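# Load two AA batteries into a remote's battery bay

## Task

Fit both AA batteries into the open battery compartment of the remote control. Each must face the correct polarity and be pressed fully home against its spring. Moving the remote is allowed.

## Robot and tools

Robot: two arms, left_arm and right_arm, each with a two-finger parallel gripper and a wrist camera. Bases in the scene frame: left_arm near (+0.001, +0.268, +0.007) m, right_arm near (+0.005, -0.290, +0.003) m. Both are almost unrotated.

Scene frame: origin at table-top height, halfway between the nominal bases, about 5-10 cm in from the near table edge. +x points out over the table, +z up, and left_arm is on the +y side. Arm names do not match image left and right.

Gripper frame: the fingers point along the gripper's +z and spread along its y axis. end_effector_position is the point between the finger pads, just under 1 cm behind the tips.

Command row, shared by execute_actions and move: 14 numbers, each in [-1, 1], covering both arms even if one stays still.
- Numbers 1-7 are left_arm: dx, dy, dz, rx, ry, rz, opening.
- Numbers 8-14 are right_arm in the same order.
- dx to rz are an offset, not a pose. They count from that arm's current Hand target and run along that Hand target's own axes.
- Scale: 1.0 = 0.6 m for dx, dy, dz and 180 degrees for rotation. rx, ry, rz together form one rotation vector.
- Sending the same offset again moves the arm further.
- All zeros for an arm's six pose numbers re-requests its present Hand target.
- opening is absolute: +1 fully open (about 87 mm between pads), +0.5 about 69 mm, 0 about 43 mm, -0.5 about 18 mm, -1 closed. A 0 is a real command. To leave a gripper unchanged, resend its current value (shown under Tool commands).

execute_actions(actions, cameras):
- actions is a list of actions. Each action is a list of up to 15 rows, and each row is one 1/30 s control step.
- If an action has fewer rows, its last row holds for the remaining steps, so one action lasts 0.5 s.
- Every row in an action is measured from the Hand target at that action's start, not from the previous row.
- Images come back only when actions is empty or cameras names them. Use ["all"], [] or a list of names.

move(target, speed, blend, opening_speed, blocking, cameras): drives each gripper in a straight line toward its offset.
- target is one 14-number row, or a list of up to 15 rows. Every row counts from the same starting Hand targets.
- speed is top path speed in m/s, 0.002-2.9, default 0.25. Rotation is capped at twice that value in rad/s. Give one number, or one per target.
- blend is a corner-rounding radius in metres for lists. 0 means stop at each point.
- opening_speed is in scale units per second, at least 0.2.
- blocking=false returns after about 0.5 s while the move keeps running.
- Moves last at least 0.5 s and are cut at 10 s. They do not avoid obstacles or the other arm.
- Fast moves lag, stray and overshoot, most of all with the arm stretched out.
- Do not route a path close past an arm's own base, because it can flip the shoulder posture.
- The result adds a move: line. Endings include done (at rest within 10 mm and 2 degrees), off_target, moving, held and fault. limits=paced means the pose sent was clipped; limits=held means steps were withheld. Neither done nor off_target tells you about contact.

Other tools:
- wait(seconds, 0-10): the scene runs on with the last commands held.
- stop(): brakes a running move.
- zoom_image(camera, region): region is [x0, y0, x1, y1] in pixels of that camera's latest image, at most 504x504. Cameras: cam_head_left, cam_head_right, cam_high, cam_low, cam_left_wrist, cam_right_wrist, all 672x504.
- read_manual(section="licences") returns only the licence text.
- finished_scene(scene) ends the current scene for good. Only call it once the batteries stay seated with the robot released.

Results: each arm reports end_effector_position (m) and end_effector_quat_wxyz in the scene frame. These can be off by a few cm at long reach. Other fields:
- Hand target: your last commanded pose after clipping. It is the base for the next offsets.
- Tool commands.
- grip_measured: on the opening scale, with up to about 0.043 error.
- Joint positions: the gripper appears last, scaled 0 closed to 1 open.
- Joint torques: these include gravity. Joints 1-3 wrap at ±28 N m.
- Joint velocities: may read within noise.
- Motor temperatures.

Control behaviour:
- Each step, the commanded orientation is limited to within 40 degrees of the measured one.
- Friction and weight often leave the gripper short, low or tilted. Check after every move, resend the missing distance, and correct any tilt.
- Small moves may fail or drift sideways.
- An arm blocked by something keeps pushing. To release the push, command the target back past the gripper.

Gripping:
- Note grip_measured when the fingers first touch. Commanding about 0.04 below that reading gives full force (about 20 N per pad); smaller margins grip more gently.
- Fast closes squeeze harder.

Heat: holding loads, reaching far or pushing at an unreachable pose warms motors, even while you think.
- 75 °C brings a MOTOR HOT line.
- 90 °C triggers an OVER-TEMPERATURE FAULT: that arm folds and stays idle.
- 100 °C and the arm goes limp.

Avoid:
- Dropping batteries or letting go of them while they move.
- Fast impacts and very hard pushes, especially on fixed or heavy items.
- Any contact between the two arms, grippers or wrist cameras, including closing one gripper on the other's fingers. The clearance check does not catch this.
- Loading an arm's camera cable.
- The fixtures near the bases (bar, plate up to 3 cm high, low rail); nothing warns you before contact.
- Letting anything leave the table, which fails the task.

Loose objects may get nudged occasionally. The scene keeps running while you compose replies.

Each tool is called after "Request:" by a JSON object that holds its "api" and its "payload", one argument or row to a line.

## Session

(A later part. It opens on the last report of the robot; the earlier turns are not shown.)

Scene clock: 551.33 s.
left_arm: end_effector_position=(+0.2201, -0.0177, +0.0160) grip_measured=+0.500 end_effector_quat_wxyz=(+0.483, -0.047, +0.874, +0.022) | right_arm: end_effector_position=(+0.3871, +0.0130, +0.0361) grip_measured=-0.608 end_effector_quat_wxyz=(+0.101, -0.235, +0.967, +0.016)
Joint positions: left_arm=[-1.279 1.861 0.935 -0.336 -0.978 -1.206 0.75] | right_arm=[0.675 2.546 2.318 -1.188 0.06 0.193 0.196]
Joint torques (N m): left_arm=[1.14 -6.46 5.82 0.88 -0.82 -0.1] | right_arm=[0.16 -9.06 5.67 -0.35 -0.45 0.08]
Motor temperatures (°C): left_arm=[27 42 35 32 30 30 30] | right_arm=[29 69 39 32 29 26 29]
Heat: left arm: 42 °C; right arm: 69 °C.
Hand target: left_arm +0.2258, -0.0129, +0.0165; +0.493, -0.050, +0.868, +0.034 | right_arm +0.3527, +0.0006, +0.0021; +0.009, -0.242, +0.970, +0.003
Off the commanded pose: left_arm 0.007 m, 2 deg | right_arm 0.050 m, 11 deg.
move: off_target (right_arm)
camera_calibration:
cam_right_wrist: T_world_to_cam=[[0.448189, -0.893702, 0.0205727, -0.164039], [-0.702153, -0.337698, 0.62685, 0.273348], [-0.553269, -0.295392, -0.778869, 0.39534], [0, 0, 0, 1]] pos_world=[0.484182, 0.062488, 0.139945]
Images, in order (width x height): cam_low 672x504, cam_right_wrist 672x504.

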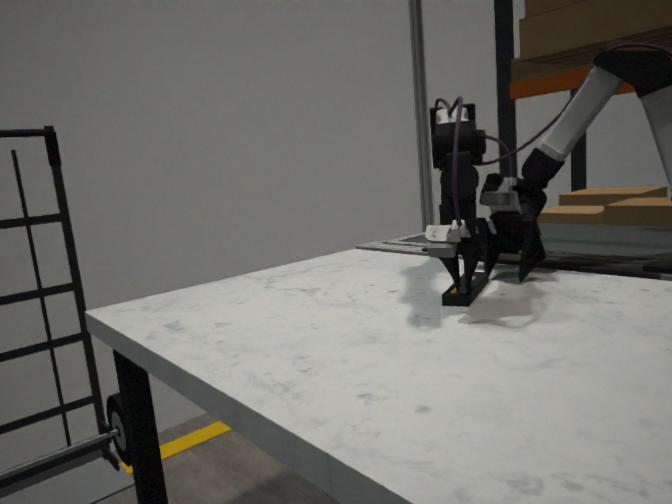

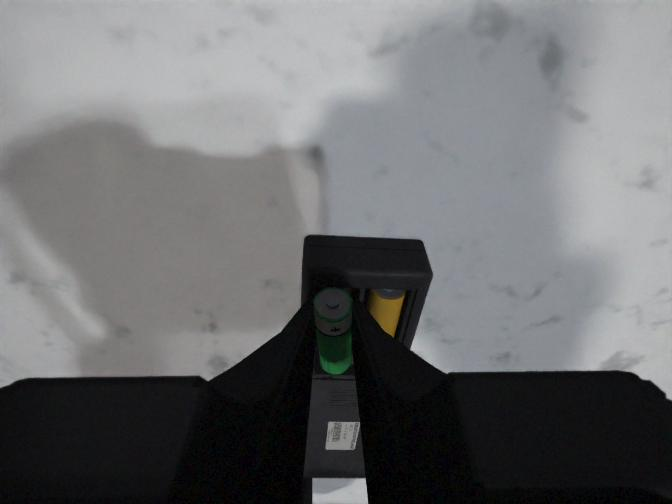

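Request:
{"api": "move", "payload": {
  "target": [
    [0,0,0,0,0,0,0.5,0,0,0,0,0,0,-0.5],
    [0,0,0,0,0,0,0.5,-0.04,0,-0.085,0,0,0,-0.5]
  ],
  "speed": 0.08,
  "opening_speed": 1.5,
  "cameras": ["cam_right_wrist","cam_low"]
}}

Request:
{"api": "zoom_image", "payload": {
  "camera": "cam_right_wrist",
  "region": [220, 200, 450, 420]
}}

Request:
{"api": "zoom_image", "payload": {
  "camera": "cam_low",
  "region": [420, 230, 540, 320]
}}

Scene clock: 554.80 s.
left_arm: end_effector_position=(+0.2217, -0.0166, +0.0167) grip_measured=+0.500 end_effector_quat_wxyz=(+0.485, -0.049, +0.873, +0.023) | right_arm: end_effector_position=(+0.3701, +0.0071, +0.0479) grip_measured=-0.500 end_effector_quat_wxyz=(+0.032, -0.239, +0.970, +0.003)
Joint positions: left_arm=[-1.276 1.861 0.935 -0.336 -0.983 -1.206 0.75] | right_arm=[0.674 2.752 2.755 -1.557 0.024 0.191 0.25]
Joint torques (N m): left_arm=[0.85 -6.45 5.81 0.89 -0.77 -0.09] | right_arm=[-0.23 -15.3 9.46 0.32 -0.15 -0.01]
Motor temperatures (°C): left_arm=[27 42 35 32 30 30 30] | right_arm=[29 68 39 32 29 26 29]
Heat: left arm: 42 °C; right arm: 68 °C.
Hand target: left_arm +0.2259, -0.0129, +0.0165; +0.493, -0.050, +0.868, +0.034 | right_arm +0.3730, +0.0113, +0.0534; +0.009, -0.242, +0.970, +0.003
Off the commanded pose: left_arm 0.006 m, 2 deg | right_arm 0.008 m, 3 deg.
joint sent to its limit (right arm) — joint 4 (wrist pitch), lower limit. The joint targets are off in orientation, not in position.
move: off_target (right_arm)
camera_calibration:
cam_right_wrist: T_world_to_cam=[[0.45702, -0.889351, 0.0137332, -0.164979], [-0.611741, -0.303078, 0.730696, 0.213362], [-0.645682, -0.342344, -0.682565, 0.423435], [0, 0, 0, 1]] pos_world=[0.479325, 0.0629015, 0.135385]
Images, in order (width x height): cam_low 672x504, cam_right_wrist 672x504.

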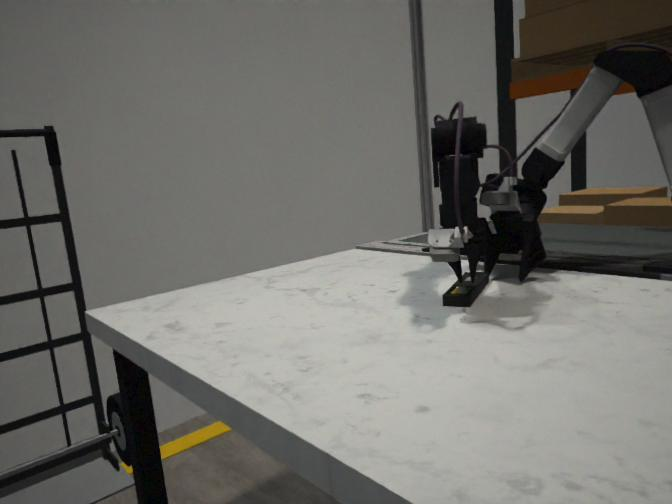

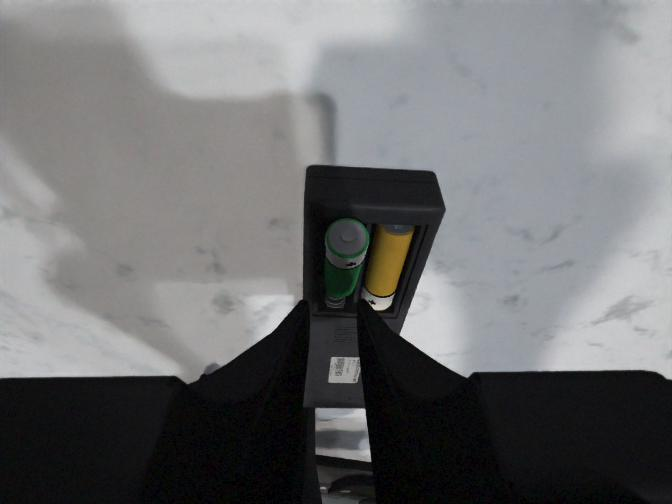

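Scaled by 2.191 from the camera's 672x504 image, which has a finer 960x720 frame.

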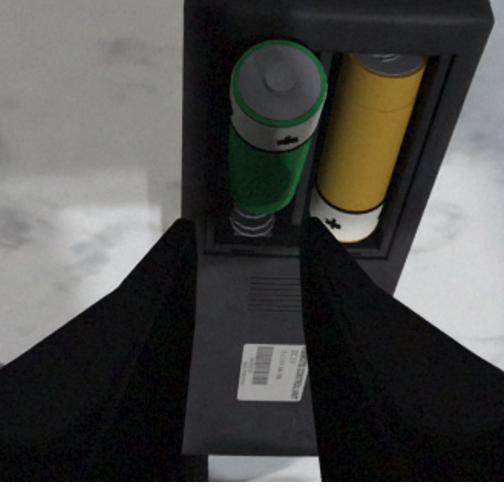

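Scaled by 4.200 from the camera's 672x504 image, which has a finer 960x720 frame.

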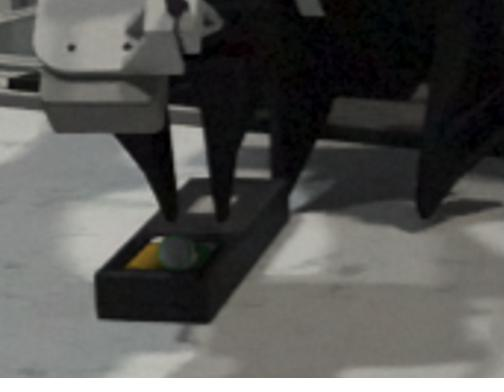

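Request:
{"api": "move", "payload": {
  "target": [
    [0,0,0,0,0,0,0.5,-0.04,-0.005,-0.008,0,-0.11,0,-0.66],
    [0,0,0,0,0,0,0.5,-0.04,-0.005,0.018,0,-0.11,0,-0.66]
  ],
  "speed": 0.08,
  "cameras": ["cam_right_wrist"]
}}

Request:
{"api": "zoom_image", "payload": {
  "camera": "cam_right_wrist",
  "region": [220, 200, 450, 420]
}}

Scene clock: 561.90 s.
left_arm: end_effector_position=(+0.2225, -0.0160, +0.0176) grip_measured=+0.500 end_effector_quat_wxyz=(+0.489, -0.050, +0.871, +0.025) | right_arm: end_effector_position=(+0.3892, +0.0157, +0.0378) grip_measured=-0.660 end_effector_quat_wxyz=(+0.150, -0.235, +0.959, +0.042)
Joint positions: left_arm=[-1.276 1.861 0.935 -0.336 -0.99 -1.206 0.75] | right_arm=[0.674 2.402 2.056 -0.958 0.053 0.186 0.17]
Joint torques (N m): left_arm=[0.84 -6.43 5.81 0.88 -0.69 -0.1] | right_arm=[0.34 -16.24 5.3 1.17 0.16 -0.03]
Motor temperatures (°C): left_arm=[27 42 35 32 30 30 30] | right_arm=[29 72 39 32 29 26 28]
Heat: left arm: 42 °C; right arm: 72 °C.
Hand target: left_arm +0.2259, -0.0129, +0.0165; +0.492, -0.050, +0.868, +0.034 | right_arm +0.3958, +0.0200, +0.0430; +0.176, -0.238, +0.954, +0.044
Off the commanded pose: left_arm 0.005 m, 1 deg | right_arm 0.009 m, 3 deg.
move: off_target (right_arm)
camera_calibration:
cam_right_wrist: T_world_to_cam=[[0.455246, -0.890331, -0.00782371, -0.16432], [-0.748141, -0.387276, 0.538797, 0.296659], [-0.482738, -0.239432, -0.842399, 0.372732], [0, 0, 0, 1]] pos_world=[0.476681, 0.0578335, 0.152864]
Images, in order (width x height): cam_right_wrist 672x504.

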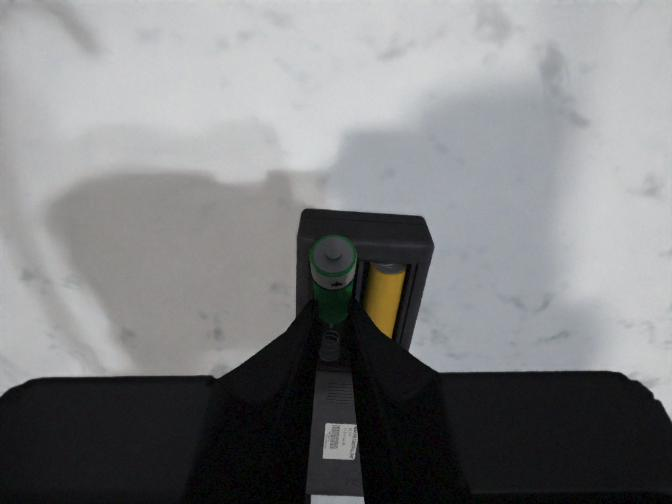

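Scaled by 2.191 from the camera's 672x504 image, which has a finer 960x720 frame.

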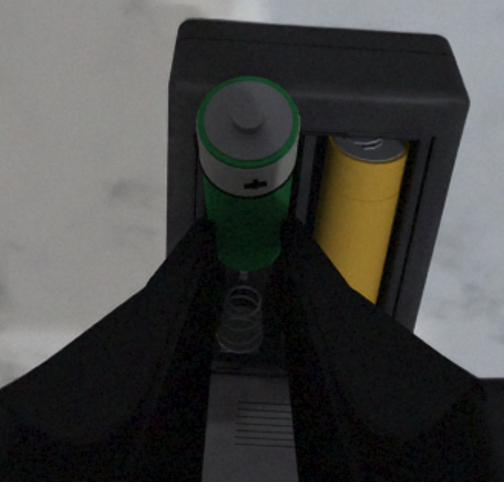

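Request:
{"api": "move", "payload": {
  "target": [0,0,0,0,0,0,0.5,0,0,-0.04,0,0,0,-0.4],
  "speed": 0.08,
  "cameras": ["cam_right_wrist","cam_low"]
}}

Request:
{"api": "zoom_image", "payload": {
  "camera": "cam_right_wrist",
  "region": [220, 200, 450, 420]
}}

Request:
{"api": "zoom_image", "payload": {
  "camera": "cam_low",
  "region": [420, 230, 540, 320]
}}

Scene clock: 563.77 s.
left_arm: end_effector_position=(+0.2225, -0.0160, +0.0176) grip_measured=+0.500 end_effector_quat_wxyz=(+0.489, -0.050, +0.871, +0.025) | right_arm: end_effector_position=(+0.3905, +0.0152, +0.0487) grip_measured=-0.400 end_effector_quat_wxyz=(+0.160, -0.235, +0.958, +0.043)
Joint positions: left_arm=[-1.276 1.861 0.935 -0.336 -0.99 -1.206 0.75] | right_arm=[0.674 2.379 2.056 -0.962 0.059 0.184 0.3]
Joint torques (N m): left_arm=[0.84 -6.43 5.81 0.88 -0.69 -0.1] | right_arm=[0.61 -18.54 5.79 0.8 0.07 0.05]
Motor temperatures (°C): left_arm=[27 42 35 32 29 30 30] | right_arm=[29 72 39 32 29 26 28]
Heat: left arm: 42 °C; right arm: 72 °C.
Hand target: left_arm +0.2258, -0.0129, +0.0165; +0.492, -0.050, +0.868, +0.034 | right_arm +0.3883, +0.0160, +0.0656; +0.176, -0.238, +0.954, +0.044
Off the commanded pose: left_arm 0.005 m, 1 deg | right_arm 0.017 m, 2 deg.
move: off_target (right_arm)
camera_calibration:
cam_right_wrist: T_world_to_cam=[[0.455161, -0.890395, -0.00506108, -0.165417], [-0.758322, -0.390613, 0.52189, 0.296419], [-0.466665, -0.233706, -0.852998, 0.376583], [0, 0, 0, 1]] pos_world=[0.475811, 0.0565088, 0.165689]
Images, in order (width x height): cam_low 672x504, cam_right_wrist 672x504.

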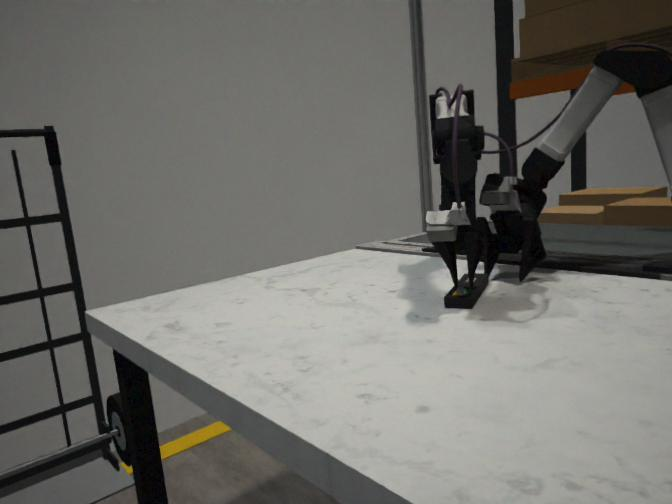

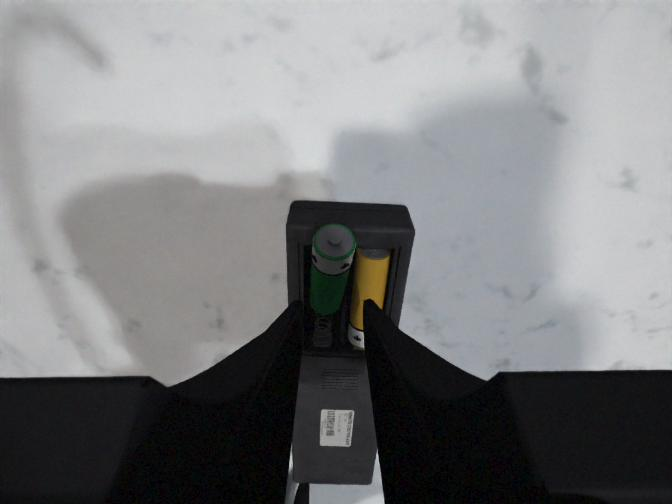

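Scaled by 2.191 from the camera's 672x504 image, which has a finer 960x720 frame.

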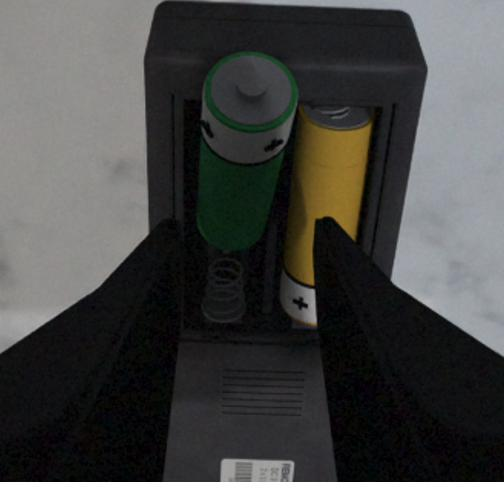

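Scaled by 4.200 from the camera's 672x504 image, which has a finer 960x720 frame.

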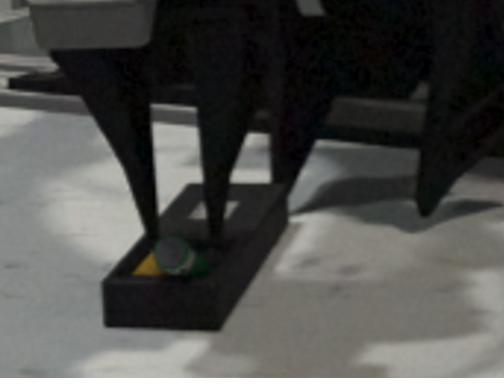

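Request:
{"api": "move", "payload": {
  "target": [
    [0,0,0,0,0,0,0.5,-0.026,0,0.01,0,-0.03,0,-0.4],
    [0,0,0,0,0,0,0.5,-0.015,0,0.036,0,-0.03,0,-0.4]
  ],
  "speed": 0.08,
  "cameras": ["cam_right_wrist"]
}}

Request:
{"api": "zoom_image", "payload": {
  "camera": "cam_right_wrist",
  "region": [220, 200, 450, 420]
}}

Scene clock: 568.03 s.
left_arm: end_effector_position=(+0.2225, -0.0160, +0.0176) grip_measured=+0.500 end_effector_quat_wxyz=(+0.489, -0.050, +0.871, +0.025) | right_arm: end_effector_position=(+0.4015, +0.0205, +0.0393) grip_measured=-0.400 end_effector_quat_wxyz=(+0.203, -0.232, +0.950, +0.054)
Joint positions: left_arm=[-1.276 1.861 0.935 -0.336 -0.99 -1.206 0.75] | right_arm=[0.674 2.338 1.929 -0.788 0.074 0.18 0.3]
Joint torques (N m): left_arm=[0.84 -6.43 5.81 0.88 -0.69 -0.1] | right_arm=[0.64 -16.76 5.48 1.19 0.12 -0.01]
Motor temperatures (°C): left_arm=[27 42 35 32 29 30 30] | right_arm=[29 73 39 32 29 26 28]
Heat: left arm: 42 °C; right arm: 73 °C.
Hand target: left_arm +0.2258, -0.0129, +0.0165; +0.492, -0.050, +0.868, +0.034 | right_arm +0.4025, +0.0236, +0.0485; +0.220, -0.236, +0.945, +0.055
Off the commanded pose: left_arm 0.005 m, 1 deg | right_arm 0.010 m, 2 deg.
move: done
camera_calibration:
cam_right_wrist: T_world_to_cam=[[0.453438, -0.891251, -0.00809184, -0.16489], [-0.797015, -0.409525, 0.443911, 0.330785], [-0.39895, -0.194837, -0.896035, 0.348693], [0, 0, 0, 1]] pos_world=[0.477519, 0.0564445, 0.164267]
Images, in order (width x height): cam_right_wrist 672x504.

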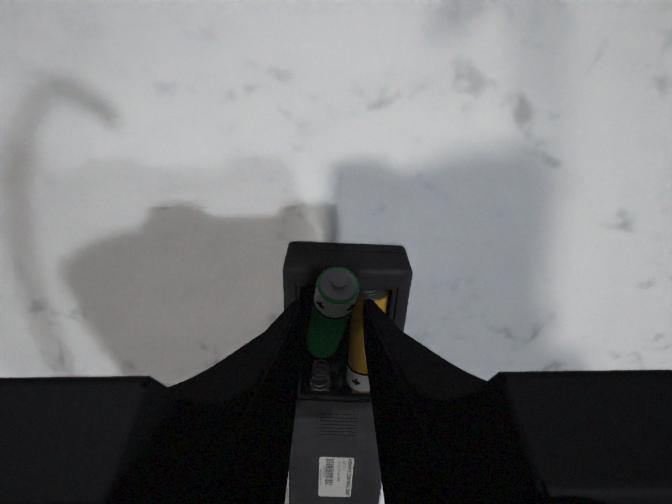

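Scaled by 2.191 from the camera's 672x504 image, which has a finer 960x720 frame.

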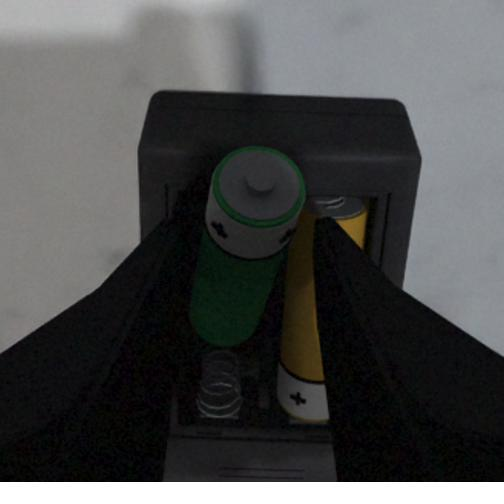

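Request:
{"api": "move", "payload": {
  "target": [
    [0,0,0,0,0,0,0.5,0,0,0,0,0,0,-0.9],
    [0,0,0,0,0,0,0.5,0.004,0.007,-0.003,0,0,0,-0.9],
    [0,0,0,0,0,0,0.5,0.05,0.008,-0.016,0,0,0,-0.9]
  ],
  "speed": 0.06,
  "opening_speed": 1.5,
  "cameras": ["cam_right_wrist"]
}}

Request:
{"api": "zoom_image", "payload": {
  "camera": "cam_right_wrist",
  "region": [220, 200, 450, 420]
}}

Scene clock: 571.43 s.
left_arm: end_effector_position=(+0.2225, -0.0160, +0.0176) grip_measured=+0.500 end_effector_quat_wxyz=(+0.489, -0.050, +0.871, +0.025) | right_arm: end_effector_position=(+0.3821, +0.0149, +0.0381) grip_measured=-0.601 end_effector_quat_wxyz=(+0.223, -0.235, +0.944, +0.058)
Joint positions: left_arm=[-1.276 1.861 0.935 -0.336 -0.99 -1.206 0.75] | right_arm=[0.695 2.219 1.717 -0.653 0.09 0.187 0.199]
Joint torques (N m): left_arm=[0.84 -6.43 5.82 0.89 -0.69 -0.1] | right_arm=[0.83 -15.88 5.15 0.84 0.07 0.15]
Motor temperatures (°C): left_arm=[27 42 35 32 29 30 30] | right_arm=[29 74 39 32 29 26 28]
Heat: left arm: 42 °C; right arm: 74 °C.
Hand target: left_arm +0.2259, -0.0129, +0.0165; +0.492, -0.050, +0.868, +0.034 | right_arm +0.3727, +0.0132, +0.0438; +0.220, -0.236, +0.945, +0.055
Off the commanded pose: left_arm 0.005 m, 1 deg | right_arm 0.011 m, 0 deg.
move: off_target (right_arm)
camera_calibration:
cam_right_wrist: T_world_to_cam=[[0.461117, -0.887327, -0.00463868, -0.164272], [-0.810465, -0.423291, 0.404933, 0.320359], [-0.361272, -0.182962, -0.914334, 0.32492], [0, 0, 0, 1]] pos_world=[0.452773, 0.0492904, 0.166599]
Images, in order (width x height): cam_right_wrist 672x504.

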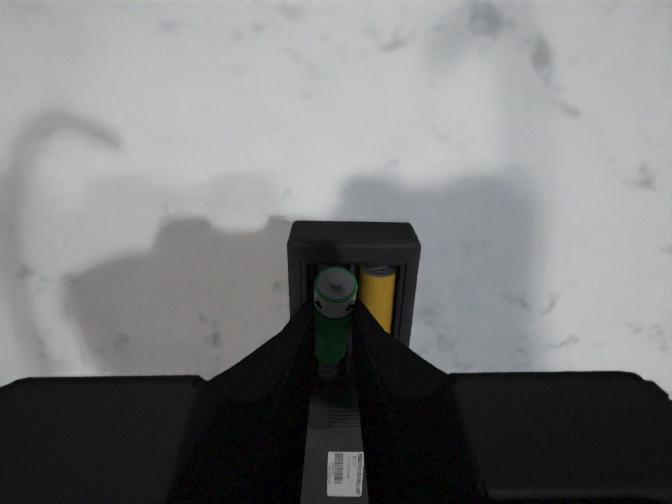

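Scaled by 2.191 from the camera's 672x504 image, which has a finer 960x720 frame.

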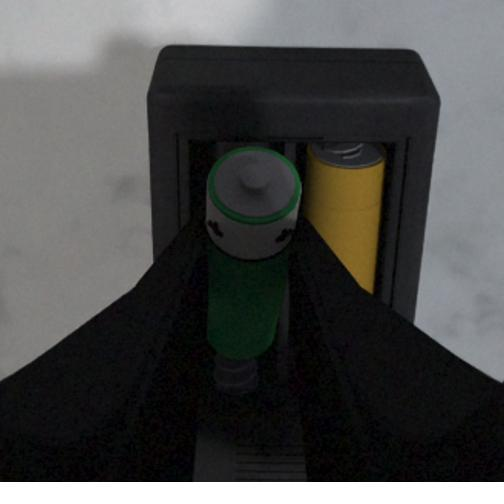

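Request:
{"api": "move", "payload": {
  "target": [
    [0,0,0,0,0,0,0.5,0.035,0,0.0,0,0.02,0,-0.9],
    [0,0,0,0,0,0,0.5,0.065,0,0.025,0,0.13,0,-0.9]
  ],
  "speed": 0.08,
  "cameras": ["cam_right_wrist","cam_low"]
}}

Request:
{"api": "zoom_image", "payload": {
  "camera": "cam_right_wrist",
  "region": [220, 200, 450, 420]
}}

Request:
{"api": "zoom_image", "payload": {
  "camera": "cam_low",
  "region": [420, 230, 540, 320]
}}

Scene clock: 575.63 s.
left_arm: end_effector_position=(+0.2214, -0.0170, +0.0164) grip_measured=+0.500 end_effector_quat_wxyz=(+0.484, -0.049, +0.873, +0.023) | right_arm: end_effector_position=(+0.3766, +0.0118, +0.0323) grip_measured=-0.601 end_effector_quat_wxyz=(+0.101, -0.238, +0.966, +0.016)
Joint positions: left_arm=[-1.276 1.861 0.935 -0.335 -0.98 -1.206 0.75] | right_arm=[0.686 2.492 2.204 -1.13 0.061 0.197 0.199]
Joint torques (N m): left_arm=[0.83 -6.45 5.81 0.88 -0.8 -0.1] | right_arm=[-0.08 -10.8 7.2 -0.4 -0.43 0.12]
Motor temperatures (°C): left_arm=[27 42 35 32 29 30 30] | right_arm=[29 74 39 32 29 26 28]
Heat: left arm: 42 °C; right arm: 74 °C. Fold the right arm in close to its base, or ease its load, before you think long.
Hand target: left_arm +0.2258, -0.0129, +0.0165; +0.492, -0.050, +0.868, +0.034 | right_arm +0.3477, -0.0001, +0.0132; +0.024, -0.242, +0.970, +0.006
Off the commanded pose: left_arm 0.006 m, 2 deg | right_arm 0.037 m, 9 deg.
MOTOR HOT: joint 2 (shoulder) of the right arm reports 74 °C; the controller's stop level is 90 °C. To cool a motor, set the load down, stop pushing, or move to a pose that needs little force.
move: off_target (right_arm)
camera_calibration:
cam_right_wrist: T_world_to_cam=[[0.45504, -0.890222, 0.0210573, -0.163032], [-0.698794, -0.342334, 0.628088, 0.266684], [-0.551929, -0.30052, -0.777857, 0.385817], [0, 0, 0, 1]] pos_world=[0.473487, 0.0621058, 0.136043]
Images, in order (width x height): cam_low 672x504, cam_right_wrist 672x504.

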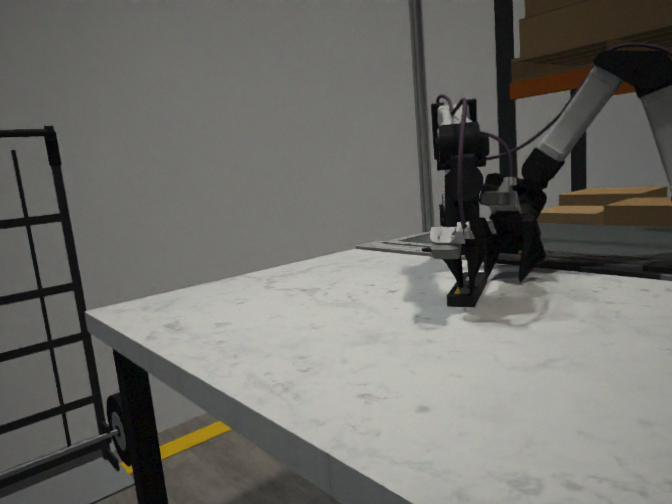

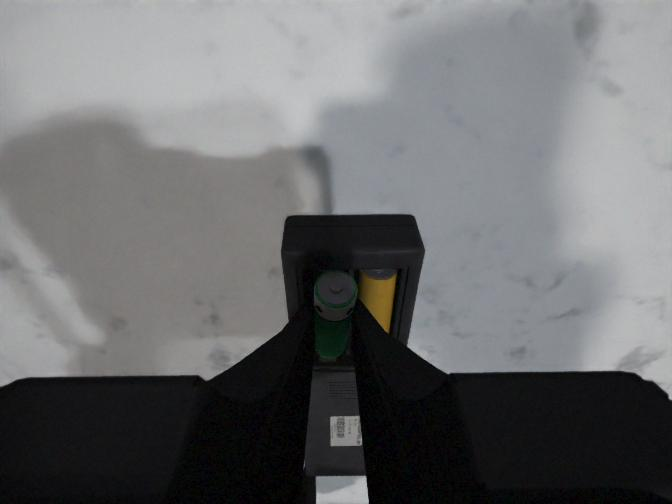

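Scaled by 2.191 from the camera's 672x504 image, which has a finer 960x720 frame.

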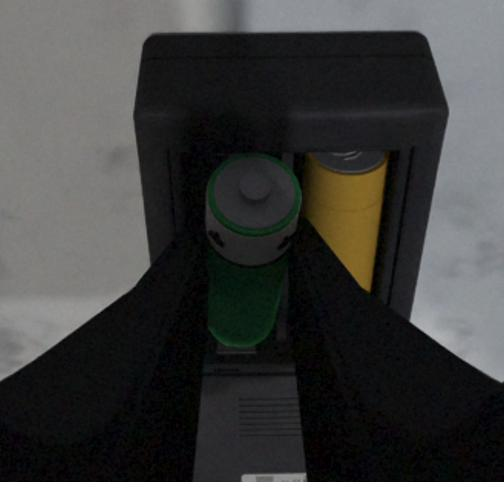

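Scaled by 4.200 from the camera's 672x504 image, which has a finer 960x720 frame.

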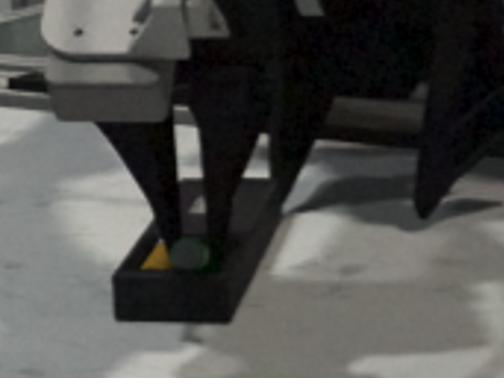

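Request:
{"api": "move", "payload": {
  "target": [
    [0,0,0,0,0,0,0.5,0,0,0,0,0,0,-0.45],
    [0,0,0,0,0,0,0.5,-0.05,-0.003,-0.065,0,-0.03,0,-0.45],
    [0,0,0,0,0,0,0.5,-0.062,-0.003,-0.065,0,-0.03,0,-0.45]
  ],
  "speed": 0.1,
  "opening_speed": 2,
  "cameras": ["cam_right_wrist","cam_low"]
}}

Request:
{"api": "zoom_image", "payload": {
  "camera": "cam_right_wrist",
  "region": [220, 200, 450, 420]
}}

Request:
{"api": "zoom_image", "payload": {
  "camera": "cam_low",
  "region": [420, 230, 540, 320]
}}

Scene clock: 580.30 s.
left_arm: end_effector_position=(+0.2218, -0.0167, +0.0168) grip_measured=+0.500 end_effector_quat_wxyz=(+0.486, -0.050, +0.872, +0.023) | right_arm: end_effector_position=(+0.3744, +0.0124, +0.0515) grip_measured=-0.450 end_effector_quat_wxyz=(+0.064, -0.241, +0.968, +0.010)
Joint positions: left_arm=[-1.276 1.861 0.935 -0.335 -0.984 -1.206 0.75] | right_arm=[0.683 2.629 2.534 -1.394 0.04 0.193 0.275]
Joint torques (N m): left_arm=[0.84 -6.45 5.81 0.88 -0.76 -0.1] | right_arm=[-0.49 -14.02 10 0.41 -0.1 -0.01]
Motor temperatures (°C): left_arm=[27 42 35 32 29 30 30] | right_arm=[29 74 39 32 29 26 28]
Heat: left arm: 42 °C; right arm: 74 °C. Fold the right arm in close to its base, or ease its load, before you think long.
Hand target: left_arm +0.2259, -0.0129, +0.0166; +0.493, -0.050, +0.868, +0.034 | right_arm +0.3796, +0.0148, +0.0539; +0.070, -0.242, +0.968, +0.018
Off the commanded pose: left_arm 0.006 m, 2 deg | right_arm 0.006 m, 1 deg.
MOTOR HOT: still on. Joint 2 (shoulder) of the right arm reports 74 °C.
move: done
camera_calibration:
cam_right_wrist: T_world_to_cam=[[0.460428, -0.887543, 0.0165096, -0.163656], [-0.652905, -0.325988, 0.683701, 0.233182], [-0.601432, -0.325574, -0.729576, 0.416049], [0, 0, 0, 1]] pos_world=[0.477823, 0.0662179, 0.146815]
Images, in order (width x height): cam_low 672x504, cam_right_wrist 672x504.

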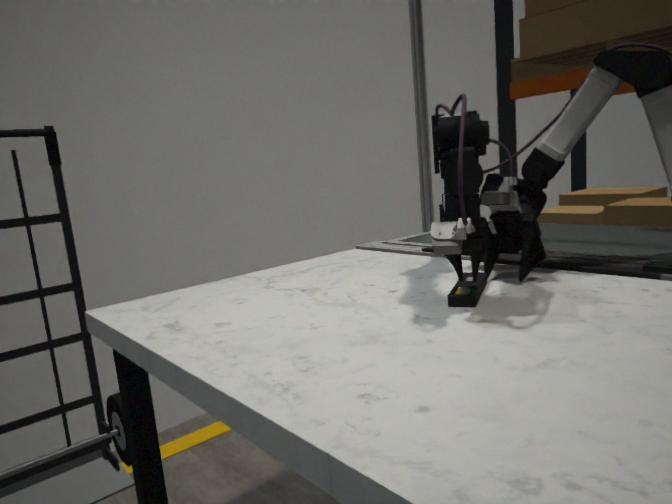

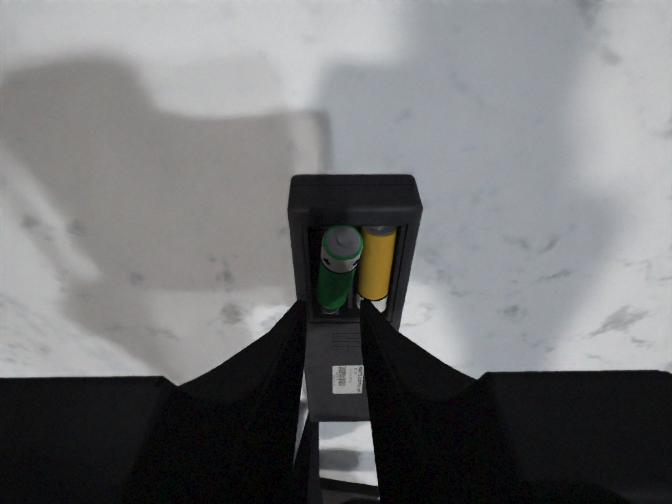

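Scaled by 2.191 from the camera's 672x504 image, which has a finer 960x720 frame.

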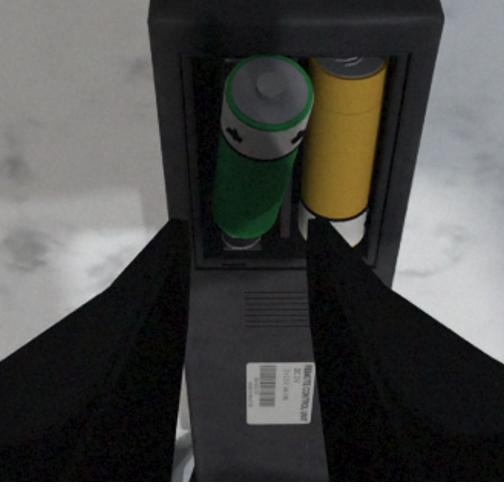

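Scaled by 4.200 from the camera's 672x504 image, which has a finer 960x720 frame.

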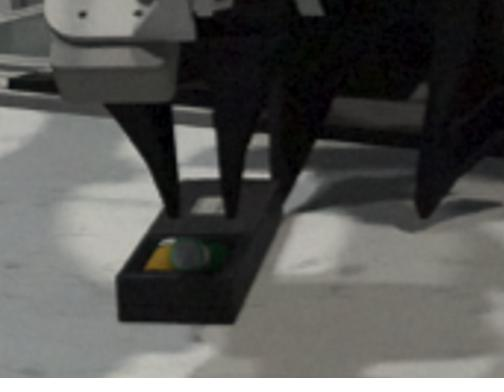

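Request:
{"api": "move", "payload": {
  "target": [
    [0,0,0,0,0,0,0.5,-0.011,-0.008,0,0,0,0,-1],
    [0,0,0,0,0,0,0.5,-0.004,-0.008,0.055,0,0,0,-1],
    [0,0,0,0,0,0,0.5,0.012,-0.004,0.08,0,0,0,-1]
  ],
  "speed": 0.08,
  "cameras": ["cam_right_wrist","cam_low"]
}}

Request:
{"api": "zoom_image", "payload": {
  "camera": "cam_right_wrist",
  "region": [220, 200, 450, 420]
}}

Request:
{"api": "zoom_image", "payload": {
  "camera": "cam_low",
  "region": [420, 230, 540, 320]
}}

Scene clock: 584.20 s.
left_arm: end_effector_position=(+0.2218, -0.0167, +0.0168) grip_measured=+0.500 end_effector_quat_wxyz=(+0.486, -0.050, +0.872, +0.023) | right_arm: end_effector_position=(+0.3734, +0.0069, +0.0384) grip_measured=-1.000 end_effector_quat_wxyz=(+0.070, -0.242, +0.968, +0.018)
Joint positions: left_arm=[-1.276 1.861 0.935 -0.335 -0.984 -1.206 0.75] | right_arm=[0.673 2.545 2.325 -1.252 0.03 0.181 0]
Joint torques (N m): left_arm=[0.84 -6.46 5.81 0.88 -0.76 -0.1] | right_arm=[-0.17 -10.55 2.86 1.3 0 0.05]
Motor temperatures (°C): left_arm=[27 42 35 32 29 30 30] | right_arm=[29 74 39 32 29 26 28]
Heat: left arm: 42 °C; right arm: 74 °C. Fold the right arm in close to its base, or ease its load, before you think long.
Hand target: left_arm +0.2259, -0.0129, +0.0166; +0.493, -0.050, +0.868, +0.034 | right_arm +0.3805, +0.0126, +0.0055; +0.070, -0.242, +0.968, +0.018
Off the commanded pose: left_arm 0.006 m, 2 deg | right_arm 0.034 m, 0 deg.
MOTOR HOT: still on. Joint 2 (shoulder) of the right arm reports 74 °C.
move: off_target (right_arm)
camera_calibration:
cam_right_wrist: T_world_to_cam=[[0.462394, -0.886666, 0.00386082, -0.168166], [-0.656936, -0.33966, 0.673102, 0.241638], [-0.595505, -0.313775, -0.73954, 0.402178], [0, 0, 0, 1]] pos_world=[0.475999, 0.0591612, 0.135429]
Images, in order (width x height): cam_low 672x504, cam_right_wrist 672x504.

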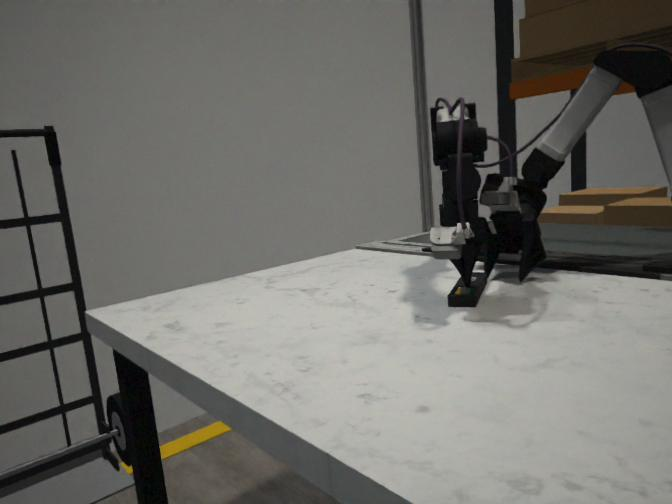

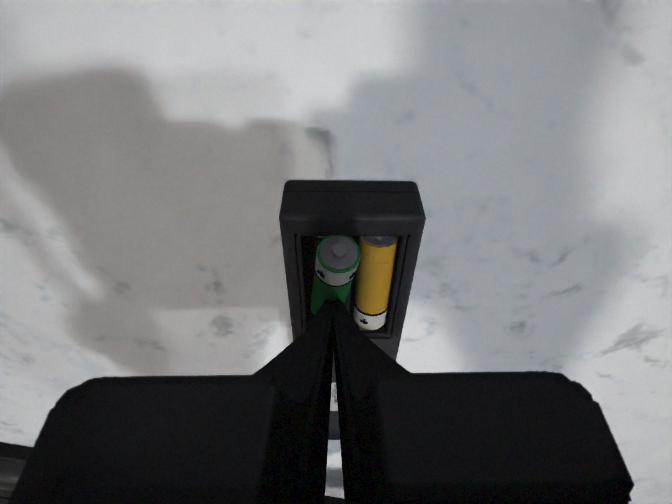

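Scaled by 2.191 from the camera's 672x504 image, which has a finer 960x720 frame.

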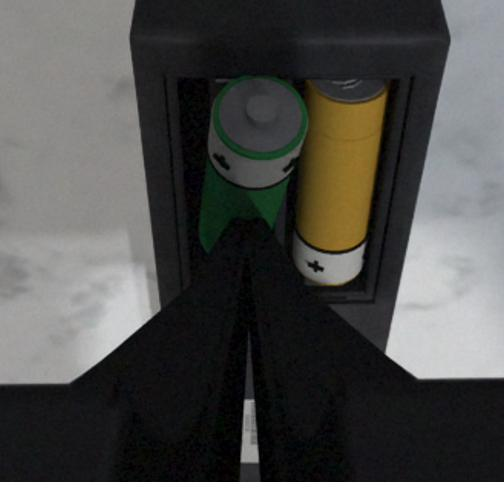

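Scaled by 4.200 from the camera's 672x504 image, which has a finer 960x720 frame.

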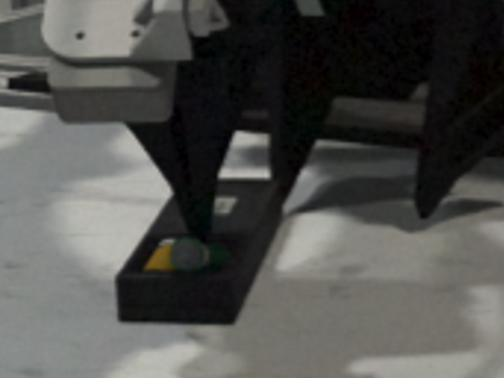

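Request:
{"api": "move", "payload": {
  "target": [
    [0,0,0,0,0,0,0.5,-0.012,0.0,-0.075,0,0,0,-1],
    [0,0,0,0,0,0,0.5,-0.022,0.0,-0.068,0,0,0,-1],
    [0,0,0,0,0,0,0.5,-0.015,0.0,-0.03,0,0,0,-1]
  ],
  "speed": 0.08,
  "cameras": ["cam_right_wrist"]
}}

Request:
{"api": "zoom_image", "payload": {
  "camera": "cam_right_wrist",
  "region": [220, 200, 450, 420]
}}

Scene clock: 588.00 s.
left_arm: end_effector_position=(+0.2225, -0.0163, +0.0175) grip_measured=+0.500 end_effector_quat_wxyz=(+0.488, -0.050, +0.871, +0.024) | right_arm: end_effector_position=(+0.3769, +0.0097, +0.0398) grip_measured=-1.000 end_effector_quat_wxyz=(+0.057, -0.242, +0.968, +0.011)
Joint positions: left_arm=[-1.276 1.861 0.935 -0.335 -0.989 -1.206 0.75] | right_arm=[0.673 2.644 2.514 -1.372 0.03 0.181 0]
Joint torques (N m): left_arm=[0.85 -6.43 5.81 0.87 -0.7 -0.1] | right_arm=[-0.35 -14 3.58 1.11 -0.02 0.02]
Motor temperatures (°C): left_arm=[27 42 35 32 29 30 30] | right_arm=[29 74 39 32 29 26 28]
Heat: left arm: 42 °C; right arm: 74 °C. Fold the right arm in close to its base, or ease its load, before you think long.
Hand target: left_arm +0.2259, -0.0129, +0.0165; +0.493, -0.050, +0.868, +0.034 | right_arm +0.3861, +0.0157, +0.0246; +0.070, -0.242, +0.968, +0.018
Off the commanded pose: left_arm 0.005 m, 1 deg | right_arm 0.019 m, 2 deg.
MOTOR HOT: still on. Joint 2 (shoulder) of the right arm reports 74 °C.
move: off_target (right_arm)
camera_calibration:
cam_right_wrist: T_world_to_cam=[[0.46272, -0.886453, 0.00955408, -0.16758], [-0.641198, -0.327218, 0.694113, 0.237013], [-0.612173, -0.327306, -0.719802, 0.411912], [0, 0, 0, 1]] pos_world=[0.481677, 0.0638242, 0.133582]
Images, in order (width x height): cam_right_wrist 672x504.

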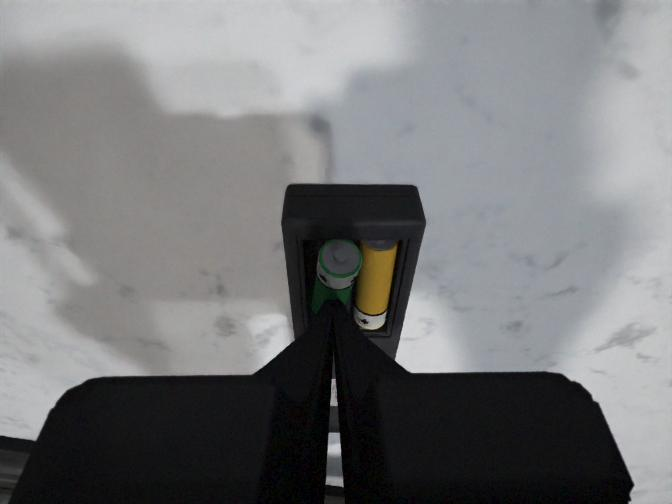

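Scaled by 2.191 from the camera's 672x504 image, which has a finer 960x720 frame.

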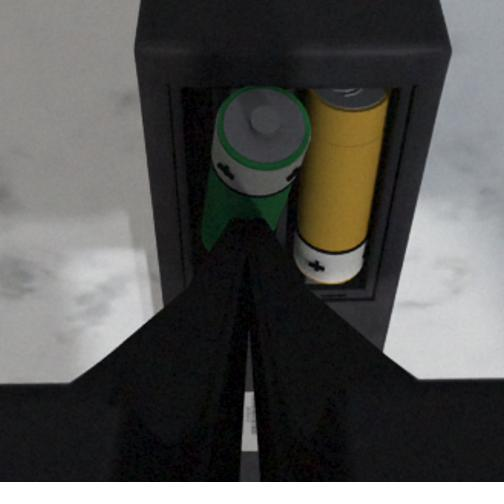

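Request:
{"api": "move", "payload": {
  "target": [
    [0,0,0,0,0,0,0.5,-0.006,-0.003,-0.042,0,0,0,-1],
    [0,0,0,0,0,0,0.5,-0.025,-0.005,-0.04,0,0,0,-1],
    [0,0,0,0,0,0,0.5,-0.02,-0.005,0,0,0,0,-1]
  ],
  "speed": 0.08,
  "cameras": ["cam_right_wrist"]
}}

Request:
{"api": "zoom_image", "payload": {
  "camera": "cam_right_wrist",
  "region": [220, 200, 450, 420]
}}

Scene clock: 591.30 s.
left_arm: end_effector_position=(+0.2225, -0.0162, +0.0175) grip_measured=+0.500 end_effector_quat_wxyz=(+0.488, -0.050, +0.871, +0.024) | right_arm: end_effector_position=(+0.3922, +0.0193, +0.0469) grip_measured=-1.000 end_effector_quat_wxyz=(+0.076, -0.242, +0.967, +0.020)
Joint positions: left_arm=[-1.276 1.861 0.935 -0.335 -0.989 -1.206 0.75] | right_arm=[0.669 2.791 2.833 -1.502 0.03 0.177 0]
Joint torques (N m): left_arm=[0.84 -6.43 5.81 0.88 -0.7 -0.1] | right_arm=[-0.69 -12.42 5.3 0.86 0 -0.01]
Motor temperatures (°C): left_arm=[27 42 35 32 29 30 30] | right_arm=[29 74 39 32 29 26 28]
Heat: left arm: 42 °C; right arm: 74 °C. Fold the right arm in close to its base, or ease its load, before you think long.
Hand target: left_arm +0.2258, -0.0129, +0.0165; +0.492, -0.050, +0.868, +0.034 | right_arm +0.3980, +0.0184, +0.0263; +0.070, -0.241, +0.968, +0.018
Off the commanded pose: left_arm 0.005 m, 1 deg | right_arm 0.021 m, 1 deg.
MOTOR HOT: still on. Joint 2 (shoulder) of the right arm reports 74 °C.
elbow stopped short (right arm): the move would have taken joint 3 (elbow) straighter than the controller allows.
move: off_target (right_arm)
camera_calibration:
cam_right_wrist: T_world_to_cam=[[0.462683, -0.886522, 0.00188653, -0.165933], [-0.663755, -0.345007, 0.663626, 0.255652], [-0.587669, -0.308301, -0.748062, 0.420812], [0, 0, 0, 1]] pos_world=[0.493763, 0.0708356, 0.145449]
Images, in order (width x height): cam_right_wrist 672x504.

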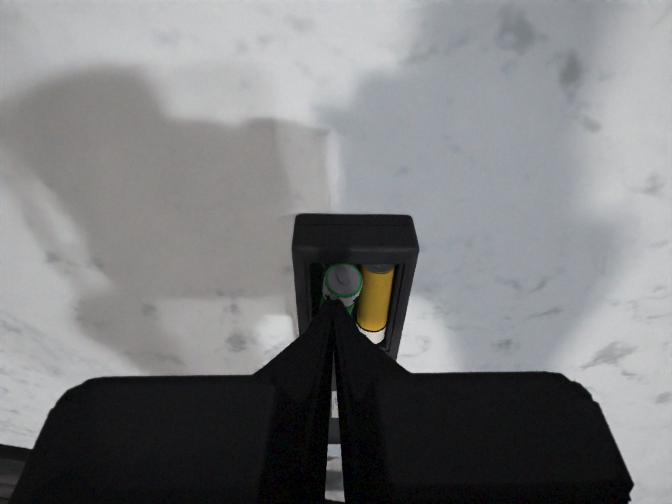

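Scaled by 2.191 from the camera's 672x504 image, which has a finer 960x720 frame.

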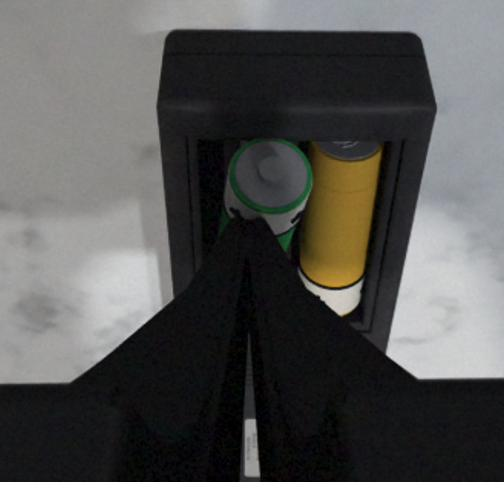

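Request:
{"api": "move", "payload": {
  "target": [
    [0,0,0,0,0,0,0.5,0,-0.007,0,0,0,0,-1],
    [0,0,0,0,0,0,0.5,0.008,-0.007,0.055,0,0,0,-1],
    [0,0,0,0,0,0,0.5,0.032,-0.002,0.065,0,0,0,-1]
  ],
  "speed": 0.08,
  "cameras": ["cam_right_wrist"]
}}

Request:
{"api": "zoom_image", "payload": {
  "camera": "cam_right_wrist",
  "region": [220, 200, 450, 420]
}}

Scene clock: 594.70 s.
left_arm: end_effector_position=(+0.2225, -0.0162, +0.0176) grip_measured=+0.500 end_effector_quat_wxyz=(+0.488, -0.050, +0.871, +0.024) | right_arm: end_effector_position=(+0.3841, +0.0096, +0.0400) grip_measured=-1.000 end_effector_quat_wxyz=(+0.092, -0.241, +0.966, +0.034)
Joint positions: left_arm=[-1.276 1.861 0.935 -0.335 -0.99 -1.206 0.75] | right_arm=[0.659 2.522 2.288 -1.185 0.015 0.168 0]
Joint torques (N m): left_arm=[0.84 -6.43 5.81 0.88 -0.7 -0.1] | right_arm=[0.14 -6.78 1.48 1.37 0.11 0.08]
Motor temperatures (°C): left_arm=[27 42 35 32 29 30 30] | right_arm=[29 74 39 32 29 26 28]
Heat: left arm: 42 °C; right arm: 74 °C. Fold the right arm in close to its base, or ease its load, before you think long.
Hand target: left_arm +0.2259, -0.0129, +0.0166; +0.493, -0.050, +0.868, +0.034 | right_arm +0.3866, +0.0112, -0.0152; +0.070, -0.242, +0.968, +0.018
Off the commanded pose: left_arm 0.005 m, 1 deg | right_arm 0.055 m, 3 deg.
MOTOR HOT: still on. Joint 2 (shoulder) of the right arm reports 74 °C.
move: off_target (right_arm)
camera_calibration:
cam_right_wrist: T_world_to_cam=[[0.46386, -0.885715, -0.0185236, -0.170455], [-0.679021, -0.368886, 0.634708, 0.258775], [-0.569003, -0.281838, -0.77253, 0.401401], [0, 0, 0, 1]] pos_world=[0.483179, 0.057614, 0.142691]
Images, in order (width x height): cam_right_wrist 672x504.

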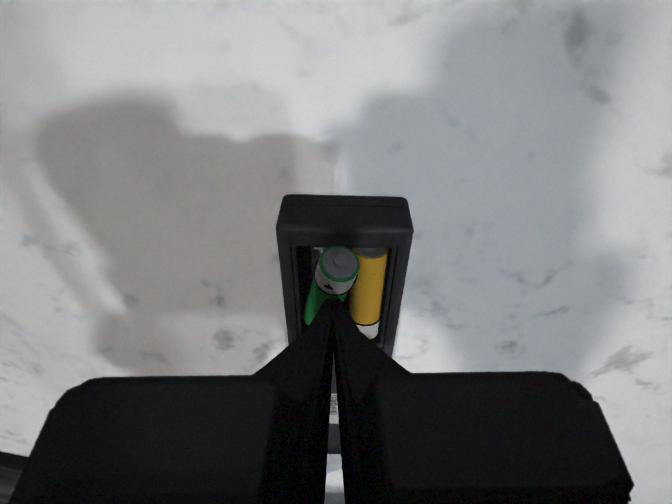

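Scaled by 2.191 from the camera's 672x504 image, which has a finer 960x720 frame.

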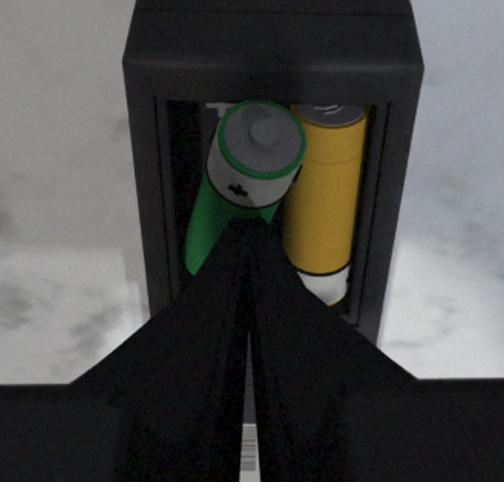

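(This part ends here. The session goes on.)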